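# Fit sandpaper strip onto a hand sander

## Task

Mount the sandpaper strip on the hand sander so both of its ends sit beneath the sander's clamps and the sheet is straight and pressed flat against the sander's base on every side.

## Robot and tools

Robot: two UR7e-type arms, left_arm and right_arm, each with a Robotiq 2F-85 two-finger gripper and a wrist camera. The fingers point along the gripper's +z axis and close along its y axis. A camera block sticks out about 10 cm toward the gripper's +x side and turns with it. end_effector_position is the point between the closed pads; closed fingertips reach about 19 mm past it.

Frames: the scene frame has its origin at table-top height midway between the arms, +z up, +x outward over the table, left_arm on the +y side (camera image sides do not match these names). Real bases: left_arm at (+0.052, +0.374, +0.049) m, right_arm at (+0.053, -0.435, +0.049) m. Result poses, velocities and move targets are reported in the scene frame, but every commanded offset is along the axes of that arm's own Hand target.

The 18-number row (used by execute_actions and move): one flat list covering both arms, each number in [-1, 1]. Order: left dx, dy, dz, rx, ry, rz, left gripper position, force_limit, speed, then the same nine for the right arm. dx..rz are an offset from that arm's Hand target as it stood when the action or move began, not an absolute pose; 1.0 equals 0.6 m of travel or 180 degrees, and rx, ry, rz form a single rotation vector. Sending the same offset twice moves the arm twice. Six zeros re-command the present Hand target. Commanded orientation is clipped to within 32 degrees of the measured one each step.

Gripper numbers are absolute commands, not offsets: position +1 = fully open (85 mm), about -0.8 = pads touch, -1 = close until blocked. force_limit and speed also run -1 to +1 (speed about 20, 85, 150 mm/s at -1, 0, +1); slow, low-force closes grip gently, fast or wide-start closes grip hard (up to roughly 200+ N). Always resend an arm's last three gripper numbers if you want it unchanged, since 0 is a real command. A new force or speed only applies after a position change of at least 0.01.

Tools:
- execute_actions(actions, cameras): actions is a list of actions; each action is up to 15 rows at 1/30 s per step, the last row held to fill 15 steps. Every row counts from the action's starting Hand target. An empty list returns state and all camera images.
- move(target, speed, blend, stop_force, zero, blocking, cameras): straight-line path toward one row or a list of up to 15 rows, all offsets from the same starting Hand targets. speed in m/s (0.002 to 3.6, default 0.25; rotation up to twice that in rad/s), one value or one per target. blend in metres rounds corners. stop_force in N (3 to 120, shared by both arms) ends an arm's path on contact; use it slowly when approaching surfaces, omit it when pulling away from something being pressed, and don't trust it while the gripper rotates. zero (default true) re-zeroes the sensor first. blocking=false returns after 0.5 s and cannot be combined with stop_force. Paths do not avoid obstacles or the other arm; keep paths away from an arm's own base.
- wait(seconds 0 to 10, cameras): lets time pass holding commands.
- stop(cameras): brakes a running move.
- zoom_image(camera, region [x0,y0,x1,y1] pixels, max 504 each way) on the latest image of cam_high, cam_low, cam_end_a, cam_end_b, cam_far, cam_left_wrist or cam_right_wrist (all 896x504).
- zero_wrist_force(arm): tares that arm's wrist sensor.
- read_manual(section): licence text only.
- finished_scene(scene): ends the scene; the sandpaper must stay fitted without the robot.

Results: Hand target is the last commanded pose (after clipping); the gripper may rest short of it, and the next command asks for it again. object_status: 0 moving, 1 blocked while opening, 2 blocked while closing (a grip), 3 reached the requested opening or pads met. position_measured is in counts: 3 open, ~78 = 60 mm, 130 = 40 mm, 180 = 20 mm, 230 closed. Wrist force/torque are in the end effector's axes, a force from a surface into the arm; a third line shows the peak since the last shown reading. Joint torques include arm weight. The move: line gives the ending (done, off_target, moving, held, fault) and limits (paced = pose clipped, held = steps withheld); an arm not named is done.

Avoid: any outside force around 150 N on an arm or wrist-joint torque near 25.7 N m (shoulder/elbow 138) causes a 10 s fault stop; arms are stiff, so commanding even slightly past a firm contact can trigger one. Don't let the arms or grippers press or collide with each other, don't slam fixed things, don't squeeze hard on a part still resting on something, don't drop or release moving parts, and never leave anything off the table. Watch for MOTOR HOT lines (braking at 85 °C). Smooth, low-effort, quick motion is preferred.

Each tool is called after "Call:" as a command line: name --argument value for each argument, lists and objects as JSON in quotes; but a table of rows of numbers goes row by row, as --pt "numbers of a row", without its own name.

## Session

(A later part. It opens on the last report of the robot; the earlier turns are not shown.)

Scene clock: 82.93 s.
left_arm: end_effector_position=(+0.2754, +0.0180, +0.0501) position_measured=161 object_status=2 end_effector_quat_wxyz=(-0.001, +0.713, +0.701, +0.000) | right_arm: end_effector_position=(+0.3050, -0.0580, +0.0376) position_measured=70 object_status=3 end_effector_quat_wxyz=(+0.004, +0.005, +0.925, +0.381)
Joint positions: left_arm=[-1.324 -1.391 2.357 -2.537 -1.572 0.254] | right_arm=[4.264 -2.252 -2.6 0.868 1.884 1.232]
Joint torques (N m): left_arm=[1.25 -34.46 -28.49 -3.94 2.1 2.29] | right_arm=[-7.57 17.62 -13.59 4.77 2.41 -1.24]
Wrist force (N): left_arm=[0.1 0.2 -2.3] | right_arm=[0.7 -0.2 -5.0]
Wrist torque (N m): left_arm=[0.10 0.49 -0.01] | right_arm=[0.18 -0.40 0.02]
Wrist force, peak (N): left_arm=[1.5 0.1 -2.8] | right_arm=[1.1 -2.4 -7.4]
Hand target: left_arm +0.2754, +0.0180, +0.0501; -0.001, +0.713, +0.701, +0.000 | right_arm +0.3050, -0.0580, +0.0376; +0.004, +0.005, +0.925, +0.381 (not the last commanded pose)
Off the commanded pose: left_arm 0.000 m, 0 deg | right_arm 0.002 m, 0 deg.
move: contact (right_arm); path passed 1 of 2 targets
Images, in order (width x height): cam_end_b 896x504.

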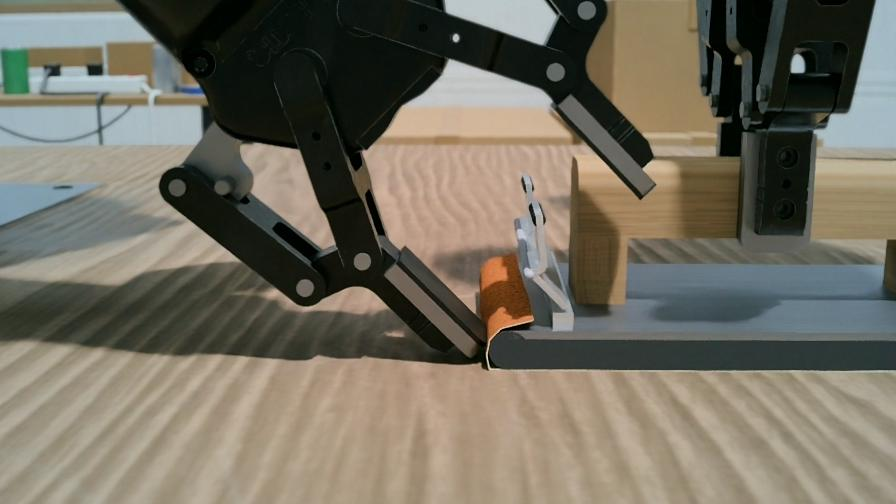

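Call:
move --target '[0, 0, 0, 0, 0, 0, -1, -1, -1, 0, -0.0107, -0.0045, 0, 0, 0, 0.1975, -1, -1]' --speed 0.0109 --cameras '["cam_end_b", "cam_right_wrist"]'

Call:
zoom_image --camera "cam_end_b" --region '[440, 150, 640, 390]'

Scene clock: 84.70 s.
left_arm: end_effector_position=(+0.2754, +0.0180, +0.0501) position_measured=161 object_status=2 end_effector_quat_wxyz=(-0.001, +0.713, +0.701, +0.000) | right_arm: end_effector_position=(+0.3049, -0.0644, +0.0350) position_measured=104 object_status=3 end_effector_quat_wxyz=(+0.004, +0.005, +0.925, +0.381)
Joint positions: left_arm=[-1.324 -1.391 2.357 -2.537 -1.572 0.254] | right_arm=[4.254 -2.266 -2.609 0.89 1.891 1.224]
Joint torques (N m): left_arm=[-0.1 -33.38 -26.9 -3.78 2.27 2.02] | right_arm=[-9.9 17.18 -16.07 4.79 2.36 -1.41]
Wrist force (N): left_arm=[0.0 0.5 -2.4] | right_arm=[0.7 0.6 -4.8]
Wrist torque (N m): left_arm=[0.11 0.49 -0.01] | right_arm=[0.16 -0.39 0.12]
Wrist force, peak (N): left_arm=[2.2 0.2 -3.1] | right_arm=[0.7 -2.7 -8.0]
Hand target: left_arm +0.2754, +0.0180, +0.0501; -0.001, +0.713, +0.701, +0.000 | right_arm +0.3049, -0.0644, +0.0350; +0.004, +0.005, +0.925, +0.381
Off the commanded pose: left_arm 0.000 m, 0 deg | right_arm 0.000 m, 0 deg.
move: done
Images, in order (width x height): cam_end_b 896x504, cam_right_wrist 896x504.

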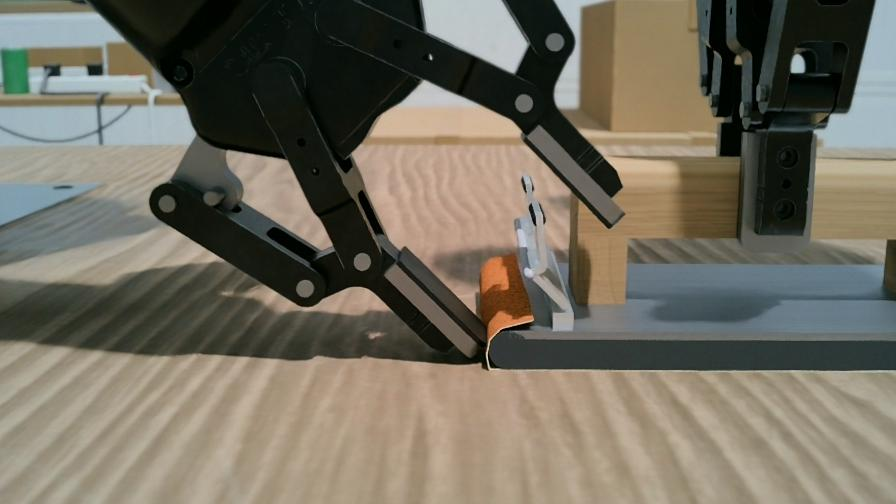

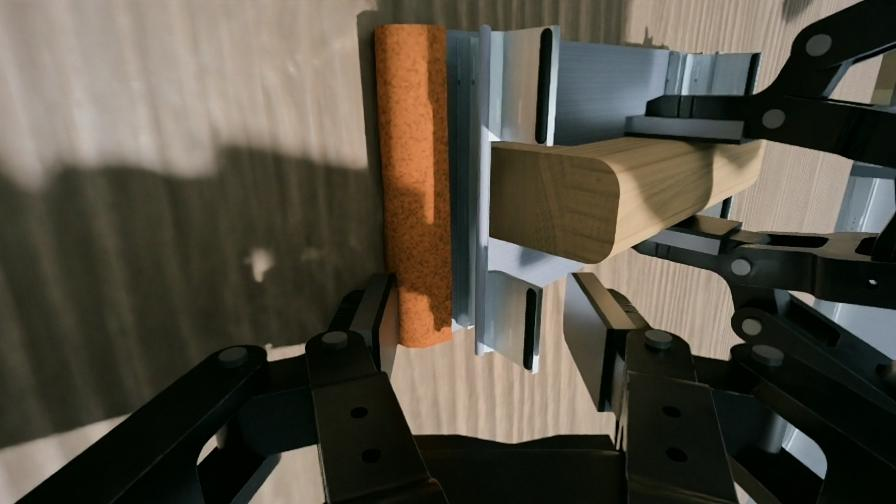

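Scaled by 2.100 from the camera's 896x504 image, which has a finer 1280x720 frame.

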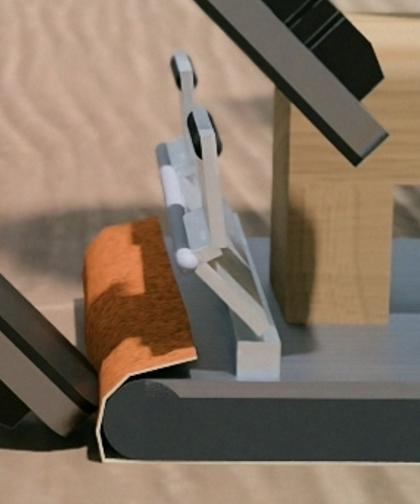

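Call:
move --target '[0, 0, 0, 0, 0, 0, -1, -1, -1, 0, -0.0083, -0.0026, 0, 0, 0, -0.008, -1, -1]' --speed 0.0104 --cameras '["cam_end_b"]'

Call:
zoom_image --camera "cam_end_b" --region '[440, 150, 640, 390]'

Scene clock: 85.70 s.
left_arm: end_effector_position=(+0.2754, +0.0180, +0.0501) position_measured=161 object_status=2 end_effector_quat_wxyz=(-0.001, +0.713, +0.701, +0.000) | right_arm: end_effector_position=(+0.3049, -0.0690, +0.0326) position_measured=130 object_status=0 end_effector_quat_wxyz=(+0.004, +0.005, +0.925, +0.381)
Joint positions: left_arm=[-1.324 -1.391 2.357 -2.537 -1.572 0.254] | right_arm=[4.247 -2.279 -2.615 0.907 1.896 1.218]
Joint torques (N m): left_arm=[0.78 -32.89 -27.92 -3.79 1.9 2.1] | right_arm=[-9.56 15.87 -13.95 4.84 2.52 -1.38]
Wrist force (N): left_arm=[0.4 0.5 -2.6] | right_arm=[0.4 -0.4 -5.0]
Wrist torque (N m): left_arm=[0.08 0.50 -0.01] | right_arm=[0.12 -0.32 0.12]
Wrist force, peak (N): left_arm=[2.6 0.2 -3.2] | right_arm=[0.6 -3.6 -6.9]
Hand target: left_arm +0.2754, +0.0180, +0.0501; -0.001, +0.713, +0.701, +0.000 | right_arm +0.3049, -0.0690, +0.0326; +0.004, +0.005, +0.925, +0.381
Off the commanded pose: left_arm 0.000 m, 0 deg | right_arm 0.000 m, 0 deg.
move: done
Images, in order (width x height): cam_end_b 896x504.

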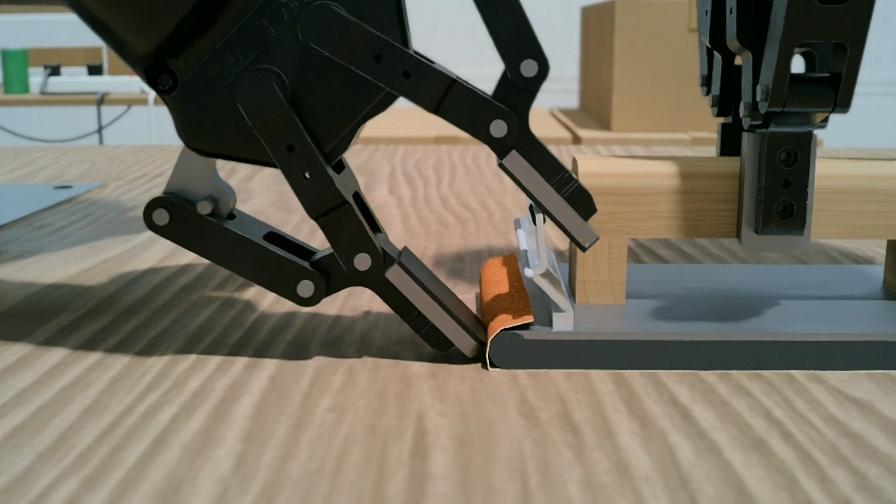

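Scaled by 2.100 from the camera's 896x504 image, which has a finer 1280x720 frame.

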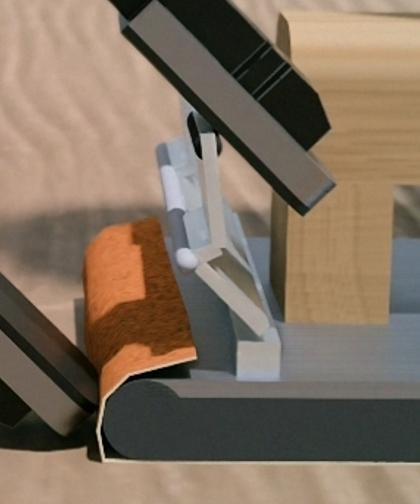

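Call:
move --target '[0, 0, 0, 0, 0, 0, -1, -1, -1, 0, -0.0067, -0.0015, 0, 0, 0, -0.168, -1, -1]' --speed 0.0102 --cameras '["cam_end_b"]'

Call:
zoom_image --camera "cam_end_b" --region '[440, 150, 640, 390]'

Scene clock: 86.60 s.
left_arm: end_effector_position=(+0.2754, +0.0180, +0.0501) position_measured=161 object_status=2 end_effector_quat_wxyz=(+0.000, +0.713, +0.701, +0.000) | right_arm: end_effector_position=(+0.3048, -0.0725, +0.0304) position_measured=150 object_status=3 end_effector_quat_wxyz=(+0.004, +0.005, +0.925, +0.381)
Joint positions: left_arm=[-1.324 -1.391 2.357 -2.537 -1.572 0.254] | right_arm=[4.241 -2.291 -2.62 0.922 1.9 1.214]
Joint torques (N m): left_arm=[1.16 -32.23 -27.74 -3.74 1.44 1.94] | right_arm=[-10.47 17.85 -16.84 4.88 2.28 -1.45]
Wrist force (N): left_arm=[1.2 1.5 2.1] | right_arm=[0.5 0.4 -3.2]
Wrist torque (N m): left_arm=[0.07 0.44 -0.09] | right_arm=[0.08 -0.31 0.14]
Wrist force, peak (N): left_arm=[5.0 -0.6 -4.3] | right_arm=[1.1 3.7 -11.2]
Hand target: left_arm +0.2754, +0.0180, +0.0501; -0.001, +0.713, +0.701, +0.000 | right_arm +0.3048, -0.0725, +0.0304; +0.004, +0.005, +0.925, +0.381
Off the commanded pose: left_arm 0.000 m, 0 deg | right_arm 0.000 m, 0 deg.
move: done
Images, in order (width x height): cam_end_b 896x504.

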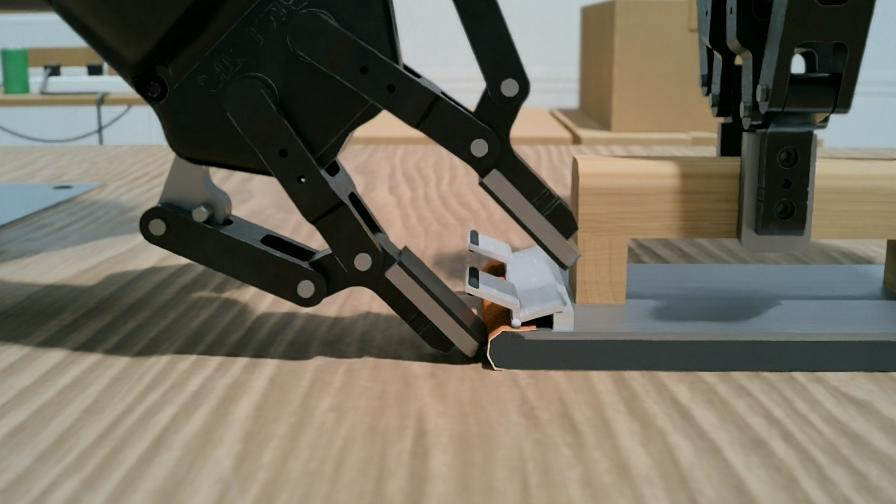

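Scaled by 2.100 from the camera's 896x504 image, which has a finer 1280x720 frame.

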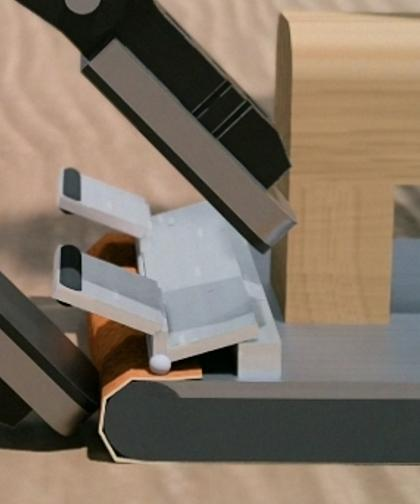

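Call:
zoom_image --camera "cam_end_b" --region '[450, 260, 590, 390]'

Scaled by 3.600 from the camera's 896x504 image, which has a finer 1280x720 frame.

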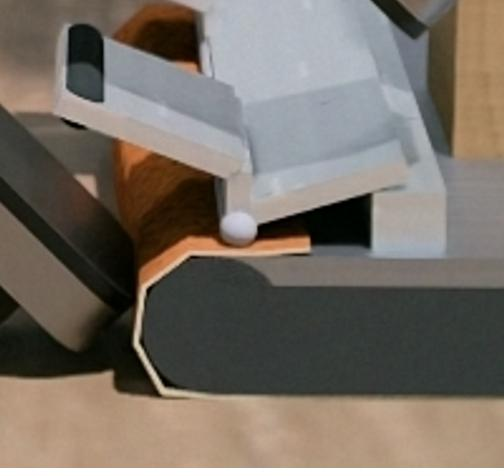

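Call:
move --pt "0 0 0 0 0 0 0.45 -1 -0.3 0 0 -0.1 0 0 0 -0.168 -1 -1" --pt "0 0 -0.11667 0 0 0 0.45 -1 -0.3 0.0234 0.067 -0.1678 0.19538 0.19549 -0.47196 -0.168 -1 -1" --pt "0.2542 0.0493 -0.1 0.19548 -0.19531 -0.47153 0.45 -1 -0.3 0.0518 0.1969 -0.0025 0.19538 0.19549 -0.47196 -0.168 -1 -1" --speed '[0.2, 0.55, 0.55]' --blend '[0, 0.02, 0]' --cameras '["cam_high", "cam_end_b", "cam_right_wrist", "cam_left_wrist", "cam_far"]'

Scene clock: 93.53 s.
left_arm: end_effector_position=(+0.3074, +0.1701, +0.1102) position_measured=72 object_status=3 end_effector_quat_wxyz=(-0.004, +0.008, +0.924, -0.383) | right_arm: end_effector_position=(+0.2744, +0.0106, +0.1146) position_measured=150 object_status=3 end_effector_quat_wxyz=(+0.000, +0.703, -0.711, +0.003)
Joint positions: left_arm=[-0.616 -1.392 2.808 -3.504 -2.191 -0.777] | right_arm=[4.547 -1.769 -2.086 -0.86 1.566 -0.176]
Joint torques (N m): left_arm=[-5.09 -2.83 8.07 -4.88 1.54 -2.2] | right_arm=[11.47 16.97 33.67 0.87 1.22 1.47]
Wrist force (N): left_arm=[-1.5 1.0 -0.1] | right_arm=[0.3 -0.4 -1.4]
Wrist torque (N m): left_arm=[-0.10 0.39 0.16] | right_arm=[-0.02 -0.19 -0.13]
Wrist force, peak (N): left_arm=[-4.0 0.4 -0.5] | right_arm=[1.0 0.2 -3.3]
Hand target: left_arm +0.3074, +0.1700, +0.1101; -0.004, +0.008, +0.924, -0.383 | right_arm +0.2744, +0.0106, +0.1146; +0.000, +0.703, -0.711, +0.003
Off the commanded pose: left_arm 0.000 m, 0 deg | right_arm 0.000 m, 0 deg.
move: done
Images, in order (width x height): cam_high 896x504, cam_end_b 896x504, cam_far 896x504, cam_left_wrist 896x504, cam_right_wrist 896x504.

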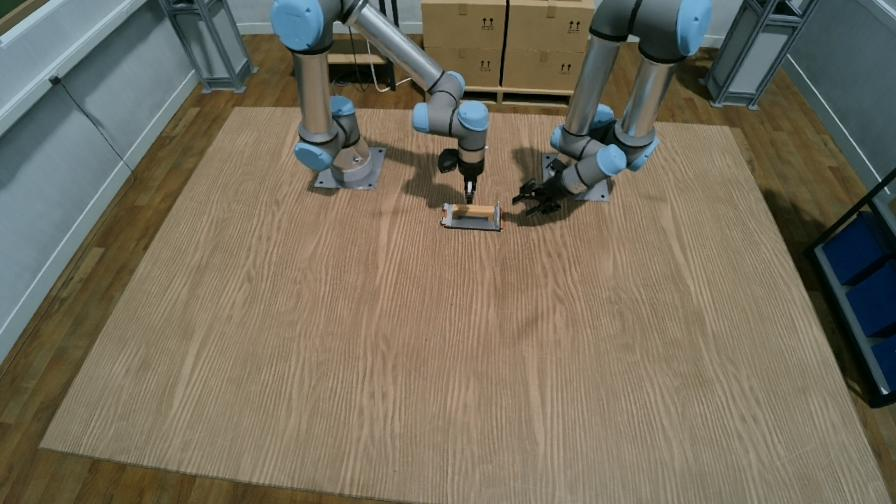

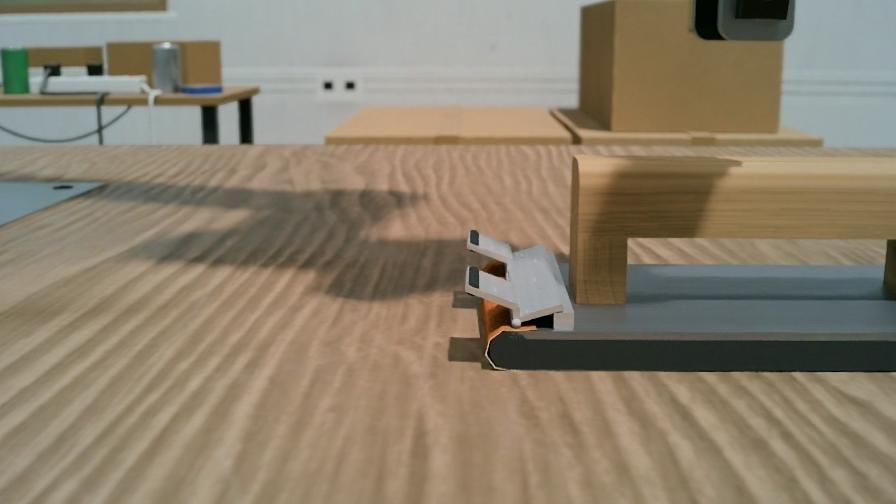

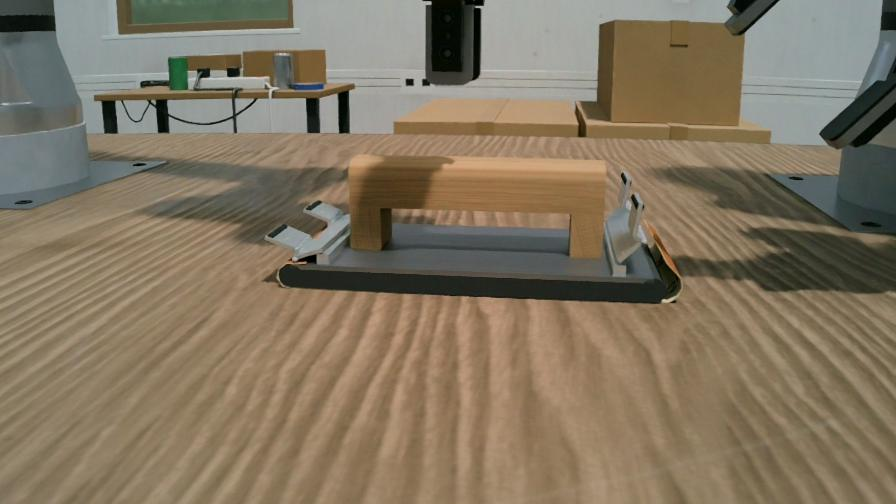

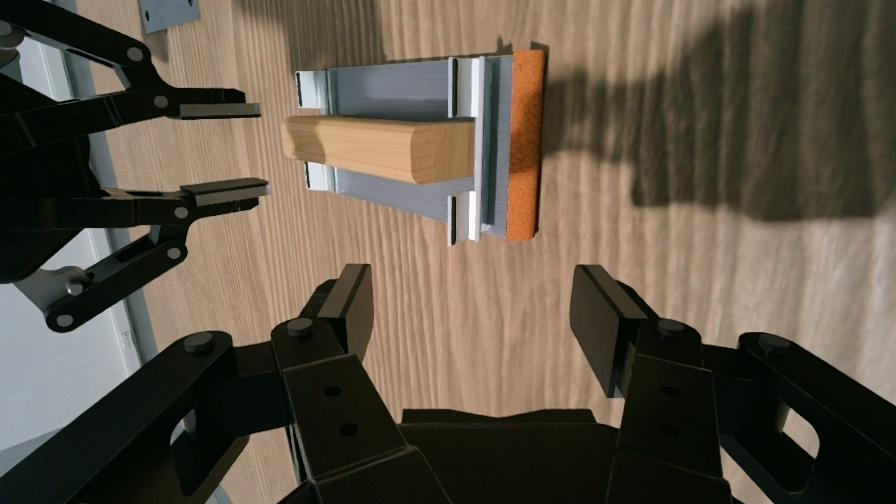

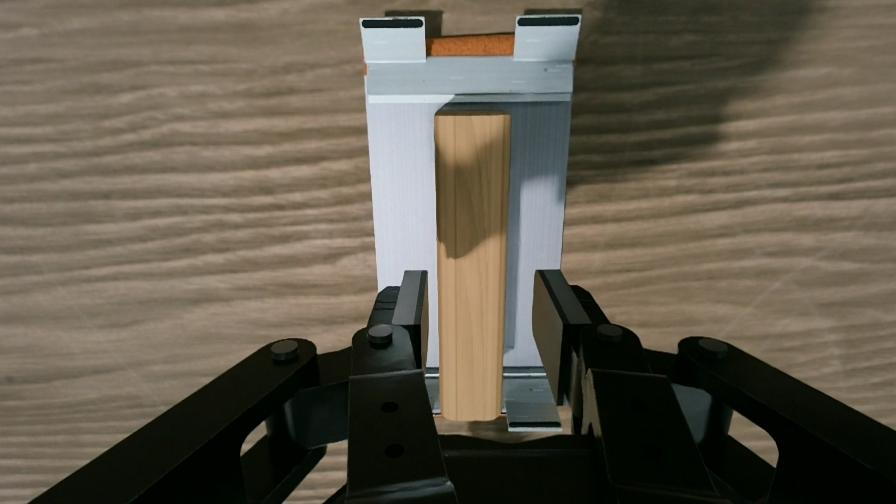

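Call:
move --pt "0 0 0 0 0 0 0.45 -1 -0.3 0 0 0 0 0 -0.0048 0.45 -1 0" --pt "-0.0005 0.015 0.0517 0 0 0 0.45 -1 -0.3 0 0 0.1077 0 0 -0.0048 0.45 -1 0" --speed '[0.1, 0.18]' --cameras '["cam_right_wrist", "cam_end_a", "cam_left_wrist"]'

Scene clock: 95.83 s.
left_arm: end_effector_position=(+0.3074, +0.1545, +0.0819) position_measured=72 object_status=3 end_effector_quat_wxyz=(-0.004, +0.008, +0.924, -0.383) | right_arm: end_effector_position=(+0.2747, +0.0104, +0.0500) position_measured=72 object_status=3 end_effector_quat_wxyz=(+0.000, +0.708, -0.706, +0.003)
Joint positions: left_arm=[-0.671 -1.168 2.807 -3.76 -2.162 -0.835] | right_arm=[4.546 -1.897 -2.144 -0.674 1.566 -0.191]
Joint torques (N m): left_arm=[-6.14 -7.73 13.19 -4.53 1.61 -2.25] | right_arm=[-9.69 20.72 0.95 4.16 -0.44 -1.42]
Wrist force (N): left_arm=[-1.3 0.9 -0.3] | right_arm=[0.0 -0.8 -1.3]
Wrist torque (N m): left_arm=[-0.15 0.30 0.14] | right_arm=[-0.16 -0.14 0.05]
Wrist force, peak (N): left_arm=[-1.9 0.8 0.7] | right_arm=[0.0 -0.5 -2.8]
Hand target: left_arm +0.3074, +0.1545, +0.0818; -0.004, +0.008, +0.924, -0.383 | right_arm +0.2747, +0.0104, +0.0499; +0.000, +0.708, -0.706, +0.003
Off the commanded pose: left_arm 0.000 m, 0 deg | right_arm 0.000 m, 0 deg.
move: done
Images, in order (width x height): cam_end_a 896x504, cam_left_wrist 896x504, cam_right_wrist 896x504.

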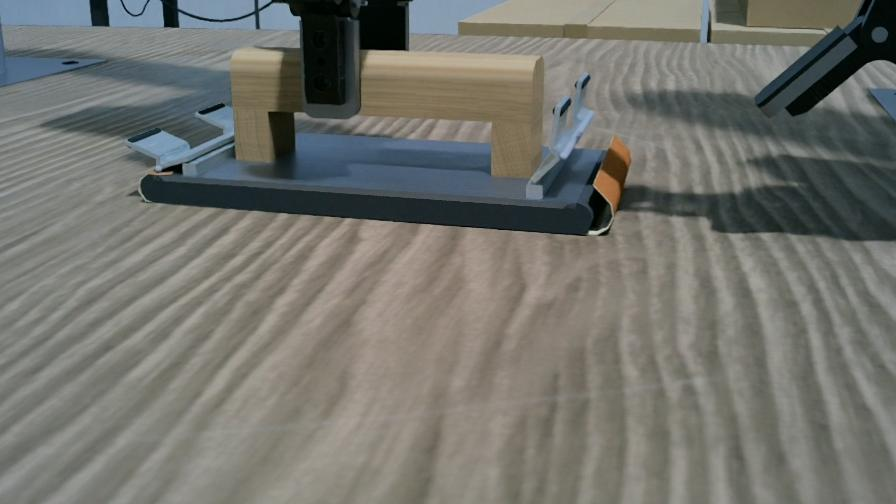

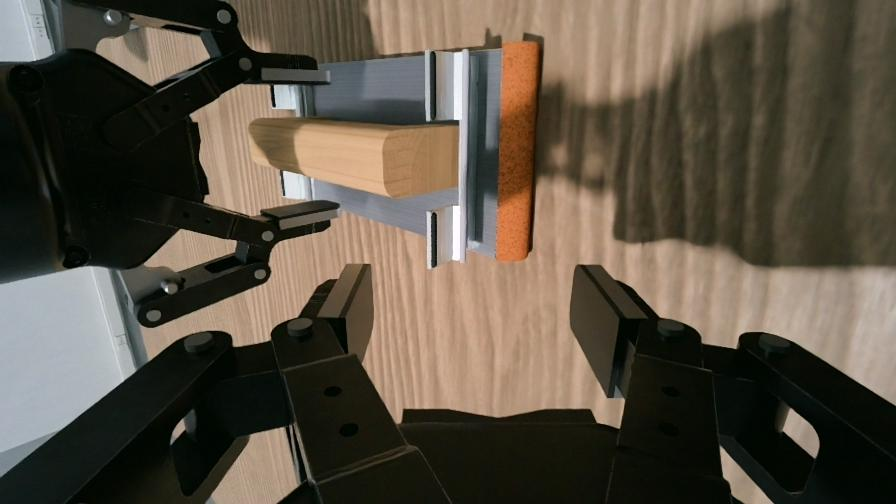

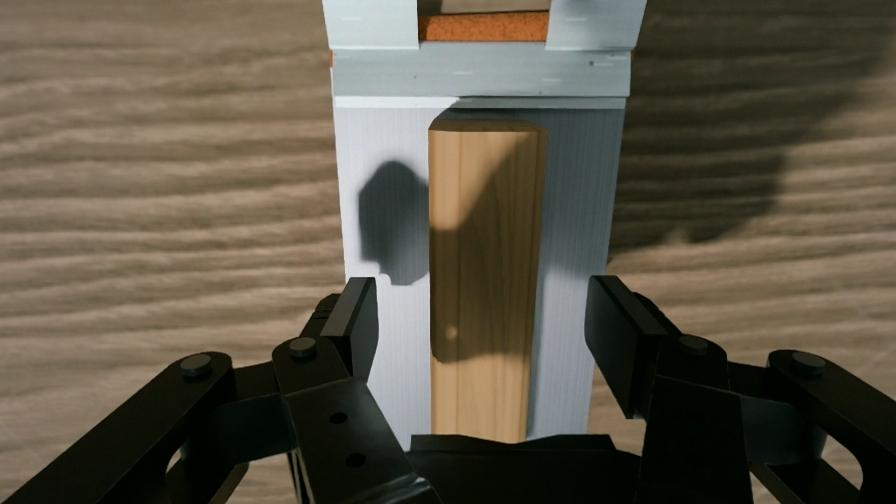

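Call:
move --pt "0 0 0.05 0 0 0 0.45 -1 -0.3 0 -0.002 0 0 0 0 0.45 -1 0" --pt "0 0 0.1 0 0 0 0.45 -1 -0.3 0 -0.002 0 0 0 0 -1 -1 -1" --speed '[0.12, 0.08]' --cameras '["cam_right_wrist", "cam_end_a", "cam_left_wrist", "cam_far"]'

Call:
zoom_image --camera "cam_end_a" --region '[520, 20, 720, 250]'

Scene clock: 99.80 s.
left_arm: end_effector_position=(+0.3067, +0.1121, +0.0394) position_measured=72 object_status=3 end_effector_quat_wxyz=(-0.004, +0.008, +0.924, -0.383) | right_arm: end_effector_position=(+0.2759, +0.0104, +0.0500) position_measured=161 object_status=0 end_effector_quat_wxyz=(+0.000, +0.708, -0.706, +0.003)
Joint positions: left_arm=[-0.809 -0.869 2.752 -4.076 -2.086 -0.97] | right_arm=[4.543 -1.898 -2.143 -0.674 1.566 -0.194]
Joint torques (N m): left_arm=[-4.36 -14.09 -6.81 -4.93 1.77 -2.27] | right_arm=[-9.44 20.48 28.19 1.57 -0.93 -1.43]
Wrist force (N): left_arm=[-1.2 0.2 -0.1] | right_arm=[4.9 3.2 -11.9]
Wrist torque (N m): left_arm=[-0.25 0.30 0.16] | right_arm=[-0.22 -0.28 0.18]
Wrist force, peak (N): left_arm=[-1.6 1.1 0.0] | right_arm=[5.0 3.3 -11.9]
Hand target: left_arm +0.3067, +0.1121, +0.0394; -0.004, +0.008, +0.924, -0.383 | right_arm +0.2759, +0.0104, +0.0500; +0.000, +0.708, -0.706, +0.003
Off the commanded pose: left_arm 0.000 m, 0 deg | right_arm 0.000 m, 0 deg.
move: done
Images, in order (width x height): cam_end_a 896x504, cam_far 896x504, cam_left_wrist 896x504, cam_right_wrist 896x504.

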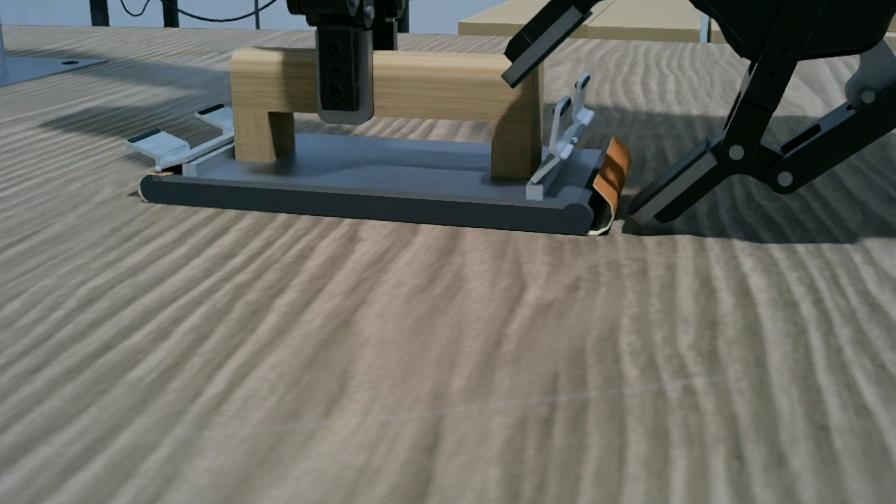

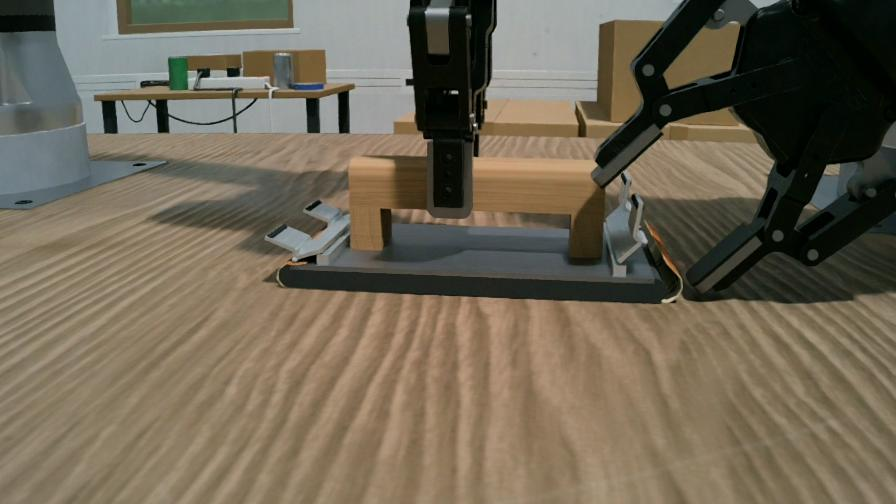

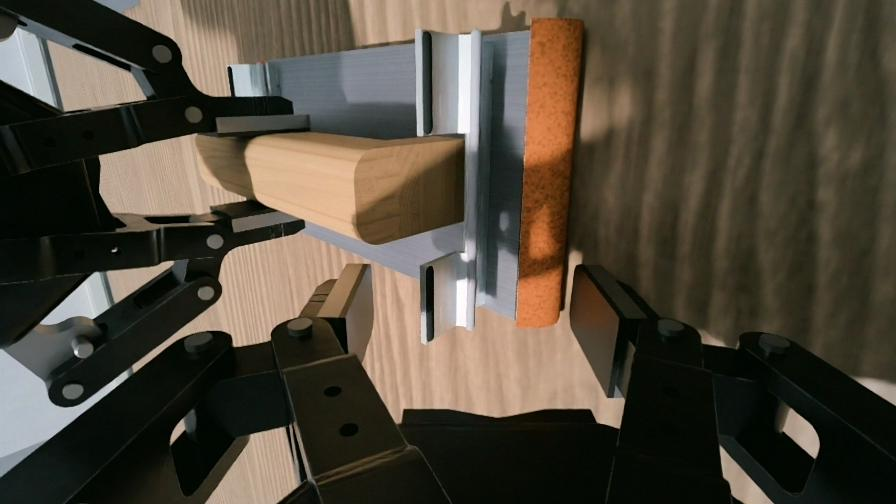

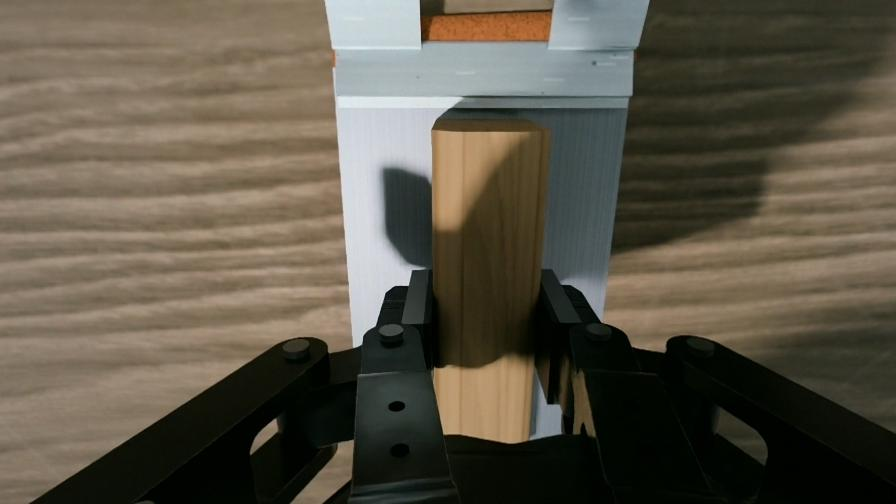

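Scaled by 2.191 from the camera's 896x504 image, which has a finer 1280x720 frame.

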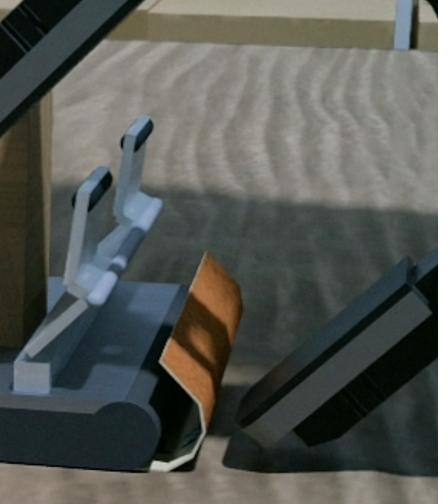

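Call:
move --target '[-0.0004, -0.0163, 0.0191, 0, 0, 0, 0.45, -1, -0.3, 0, 0, 0, 0, 0, 0, -1, -1, -1]' --speed 0.015 --stop_force 4 --cameras '["cam_end_a", "cam_left_wrist", "cam_far"]'

Call:
zoom_image --camera "cam_end_a" --region '[530, 120, 670, 250]'

Call:
zoom_image --camera "cam_far" --region '[580, 150, 740, 320]'

Scene clock: 101.93 s.
left_arm: end_effector_position=(+0.3067, +0.1003, +0.0385) position_measured=72 object_status=3 end_effector_quat_wxyz=(-0.004, +0.008, +0.924, -0.383) | right_arm: end_effector_position=(+0.2759, +0.0104, +0.0500) position_measured=161 object_status=2 end_effector_quat_wxyz=(+0.000, +0.708, -0.706, +0.003)
Joint positions: left_arm=[-0.842 -0.866 2.738 -4.079 -2.067 -1] | right_arm=[4.543 -1.898 -2.143 -0.674 1.566 -0.194]
Joint torques (N m): left_arm=[5 -36.58 17.25 -1.5 -4.15 2.29] | right_arm=[-10.17 19.72 17.78 3.89 -0.52 -1.33]
Wrist force (N): left_arm=[-1.4 0.6 -4.7] | right_arm=[5.0 3.0 -11.7]
Wrist torque (N m): left_arm=[-0.36 0.33 0.09] | right_arm=[-0.21 -0.33 0.17]
Wrist force, peak (N): left_arm=[-1.3 3.4 -9.0] | right_arm=[6.2 2.8 -12.7]
Hand target: left_arm +0.3067, +0.1003, +0.0385; -0.004, +0.008, +0.924, -0.383 (not the last commanded pose) | right_arm +0.2759, +0.0104, +0.0500; +0.000, +0.708, -0.706, +0.003
Off the commanded pose: left_arm 0.003 m, 0 deg | right_arm 0.000 m, 0 deg.
move: contact (left_arm)
Images, in order (width x height): cam_end_a 896x504, cam_far 896x504, cam_left_wrist 896x504.

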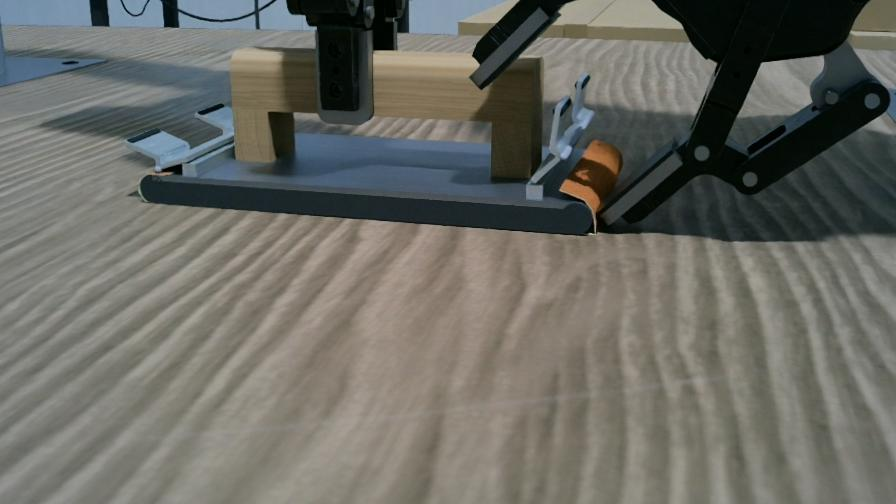

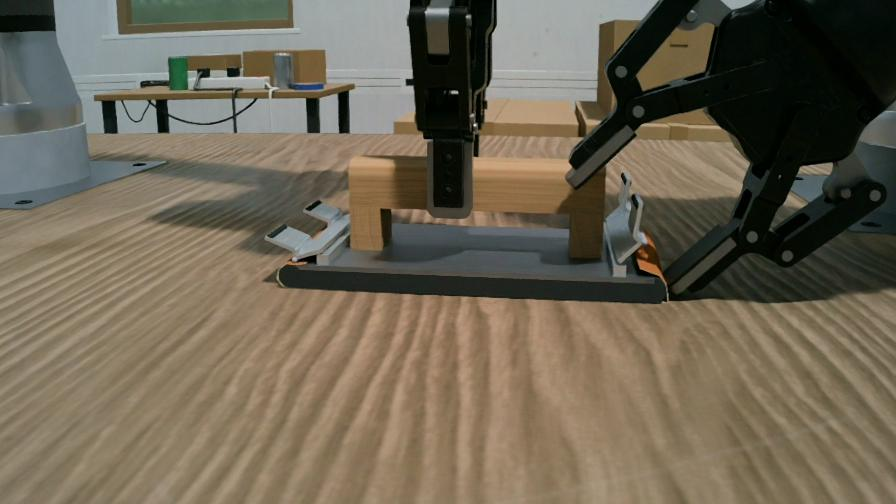

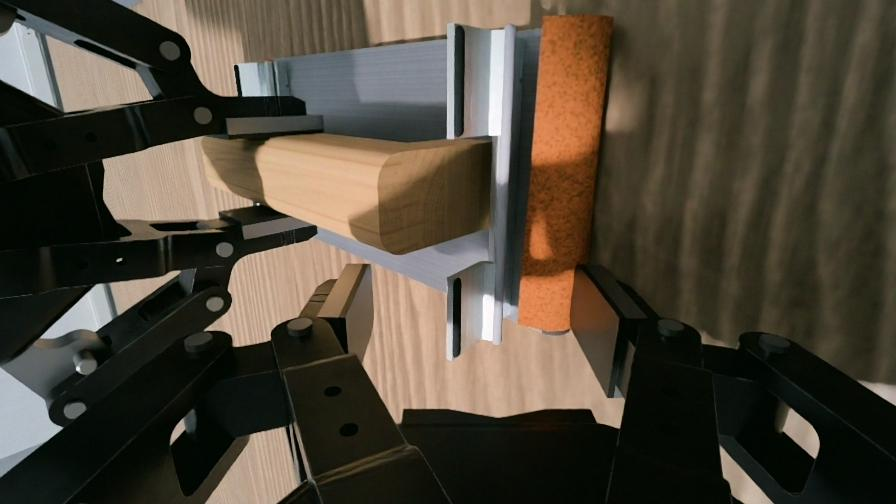

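Scaled by 3.600 from the camera's 896x504 image, which has a finer 1280x720 frame.

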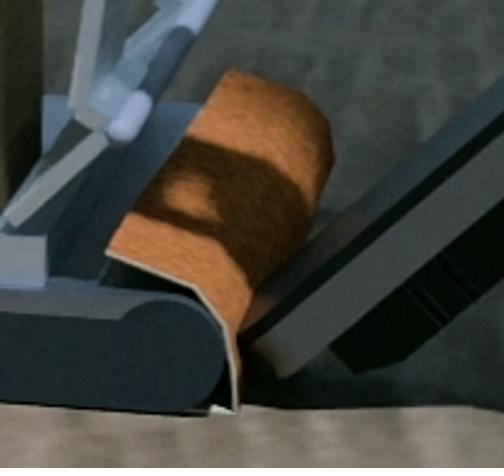

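Scaled by 2.965 from the camera's 896x504 image, which has a finer 1280x720 frame.

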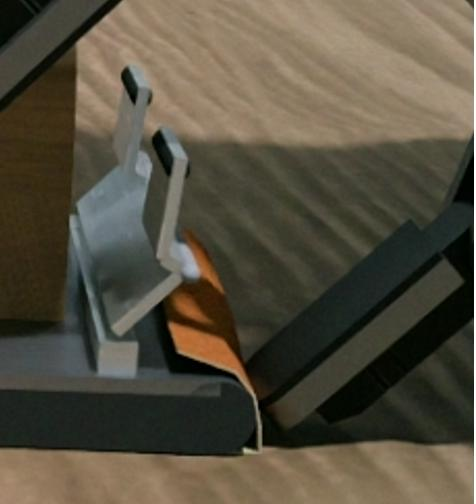

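Call:
move --target '[0, 0.019, -0.0071, 0, 0, 0, -0.008, -1, -1, 0, 0, 0, 0, 0, 0, -1, -1, -1]' --speed 0.0107 --cameras '["cam_end_a", "cam_far"]'

Call:
zoom_image --camera "cam_end_a" --region '[500, 50, 700, 250]'

Scene clock: 103.60 s.
left_arm: end_effector_position=(+0.3068, +0.1113, +0.0335) position_measured=130 object_status=0 end_effector_quat_wxyz=(-0.004, +0.008, +0.924, -0.383) | right_arm: end_effector_position=(+0.2759, +0.0104, +0.0500) position_measured=161 object_status=2 end_effector_quat_wxyz=(+0.000, +0.708, -0.706, +0.003)
Joint positions: left_arm=[-0.811 -0.835 2.746 -4.104 -2.085 -0.971] | right_arm=[4.543 -1.898 -2.143 -0.674 1.566 -0.194]
Joint torques (N m): left_arm=[6.26 -14.74 18.33 -4.47 -3.83 2.25] | right_arm=[-10.61 19.81 8.13 4.01 -0.25 -1.34]
Wrist force (N): left_arm=[-1.3 -0.3 -3.9] | right_arm=[3.9 2.8 -11.9]
Wrist torque (N m): left_arm=[-0.35 0.33 0.09] | right_arm=[-0.23 -0.26 0.19]
Wrist force, peak (N): left_arm=[-1.3 4.4 -10.2] | right_arm=[7.0 3.4 -13.0]
Hand target: left_arm +0.3068, +0.1114, +0.0334; -0.004, +0.008, +0.924, -0.383 | right_arm +0.2759, +0.0104, +0.0500; +0.000, +0.708, -0.706, +0.003
Off the commanded pose: left_arm 0.000 m, 0 deg | right_arm 0.000 m, 0 deg.
move: done
Images, in order (width x height): cam_end_a 896x504, cam_far 896x504.

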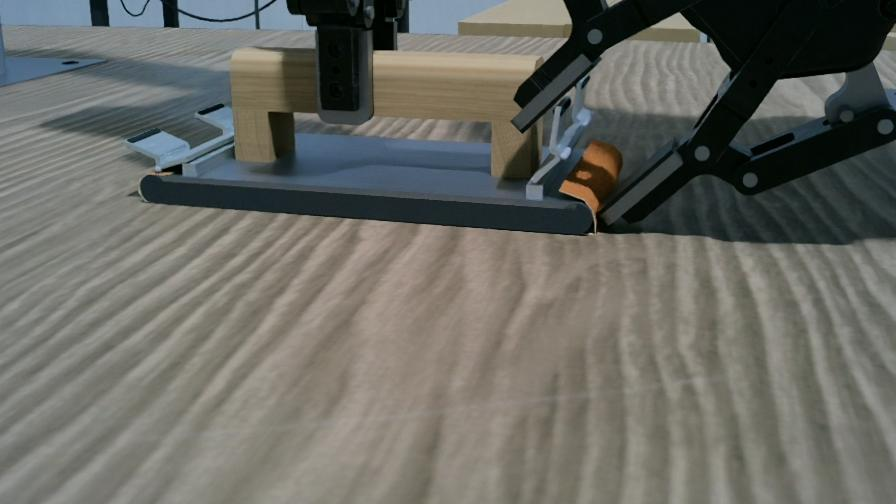

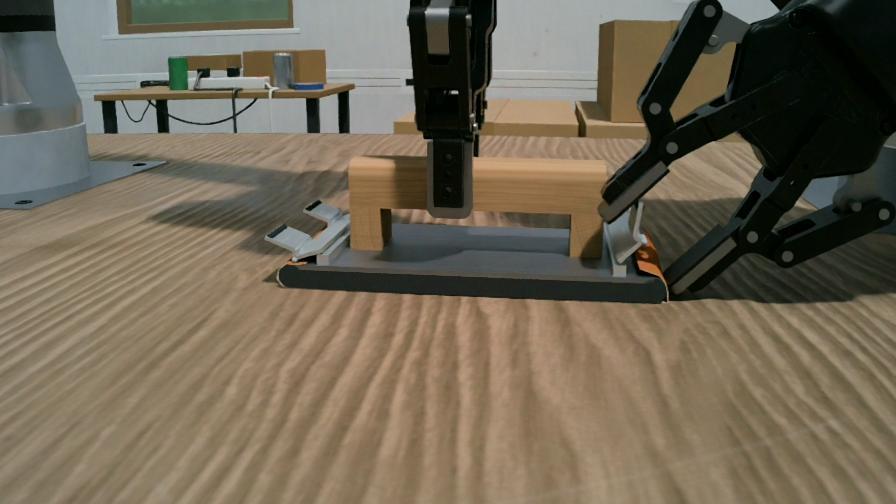

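Scaled by 2.520 from the camera's 896x504 image, which has a finer 1280x720 frame.

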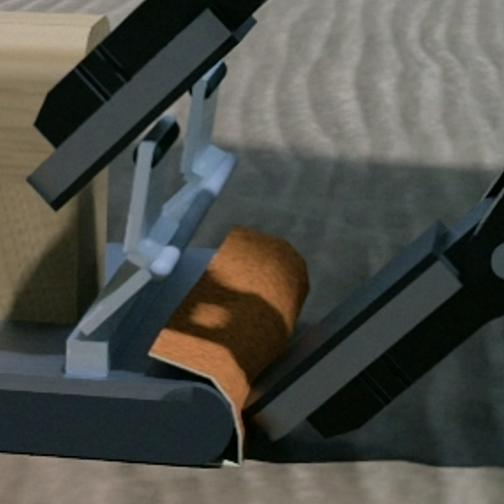

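Call:
move --target '[0, 0.0067, -0.0015, 0, 0, 0, -0.168, -1, -1, 0, 0, 0, 0, 0, 0, -1, -1, -1]' --speed 0.0102 --cameras '["cam_end_a", "cam_left_wrist"]'

Call:
zoom_image --camera "cam_end_a" --region '[500, 50, 700, 250]'

Scene clock: 104.43 s.
left_arm: end_effector_position=(+0.3069, +0.1148, +0.0313) position_measured=150 object_status=0 end_effector_quat_wxyz=(-0.004, +0.008, +0.924, -0.383) | right_arm: end_effector_position=(+0.2759, +0.0104, +0.0500) position_measured=161 object_status=2 end_effector_quat_wxyz=(+0.000, +0.708, -0.706, +0.003)
Joint positions: left_arm=[-0.8 -0.822 2.748 -4.115 -2.091 -0.961] | right_arm=[4.543 -1.898 -2.143 -0.674 1.566 -0.194]
Joint torques (N m): left_arm=[8.04 -14.32 19.74 -4.78 -3.99 1.72] | right_arm=[-8.06 22.31 3.78 3.03 -0.27 -1.38]
Wrist force (N): left_arm=[-1.5 0.3 -2.8] | right_arm=[2.3 -0.6 -5.6]
Wrist torque (N m): left_arm=[-0.31 0.35 0.11] | right_arm=[-0.20 -0.22 0.13]
Wrist force, peak (N): left_arm=[-1.7 -6.3 -7.8] | right_arm=[6.4 3.0 -11.7]
Hand target: left_arm +0.3069, +0.1148, +0.0312; -0.004, +0.008, +0.924, -0.383 | right_arm +0.2759, +0.0104, +0.0500; +0.000, +0.708, -0.706, +0.003
Off the commanded pose: left_arm 0.000 m, 0 deg | right_arm 0.000 m, 0 deg.
move: done
Images, in order (width x height): cam_end_a 896x504, cam_left_wrist 896x504.

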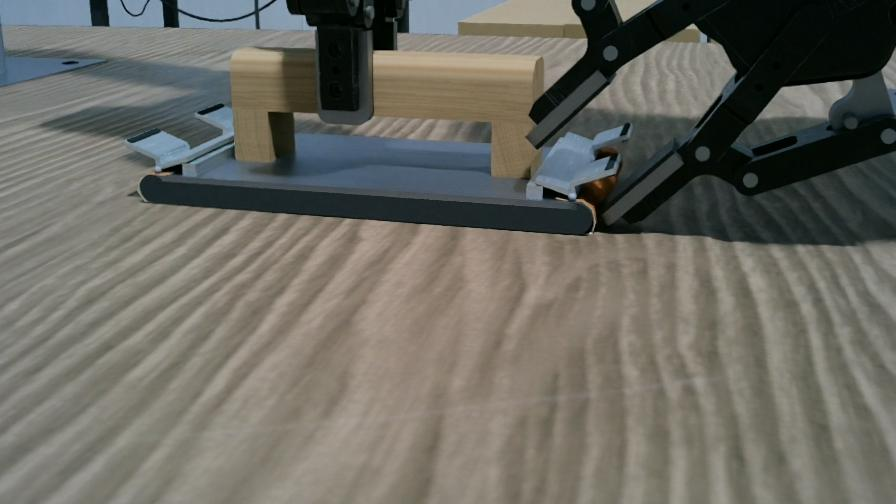

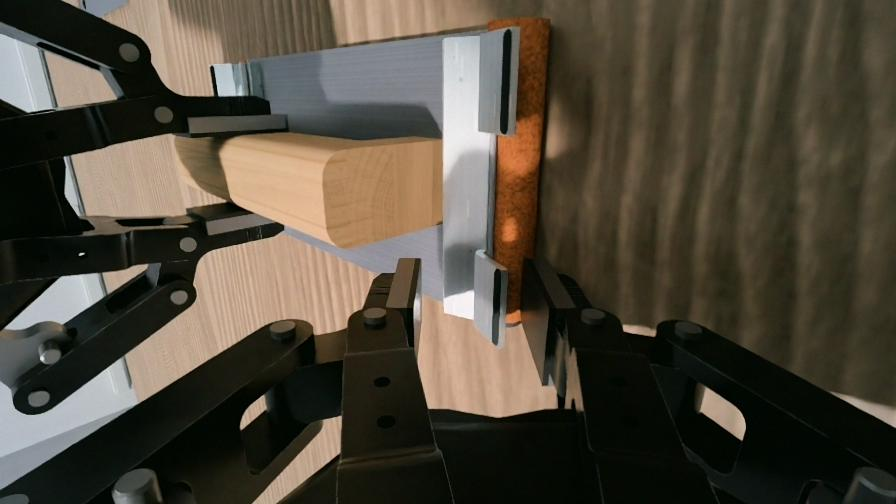

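Scaled by 2.520 from the camera's 896x504 image, which has a finer 1280x720 frame.

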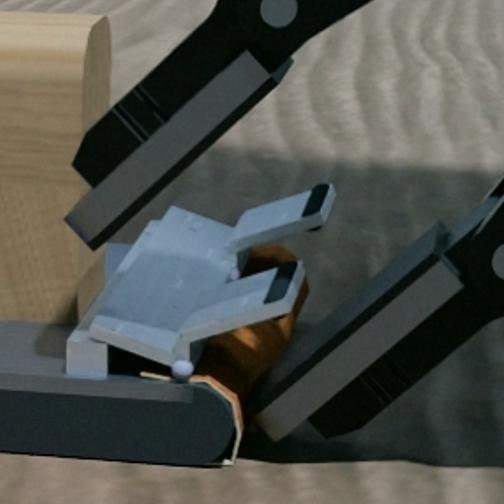

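Call:
zoom_image --camera "cam_end_a" --region '[550, 140, 650, 245]'

Scaled by 4.800 from the camera's 896x504 image, which has a finer 1280x720 frame.

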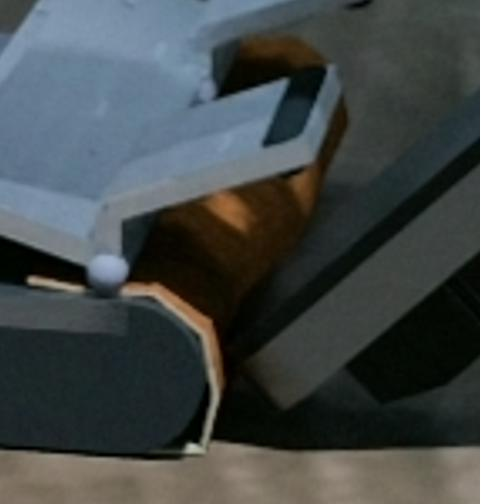

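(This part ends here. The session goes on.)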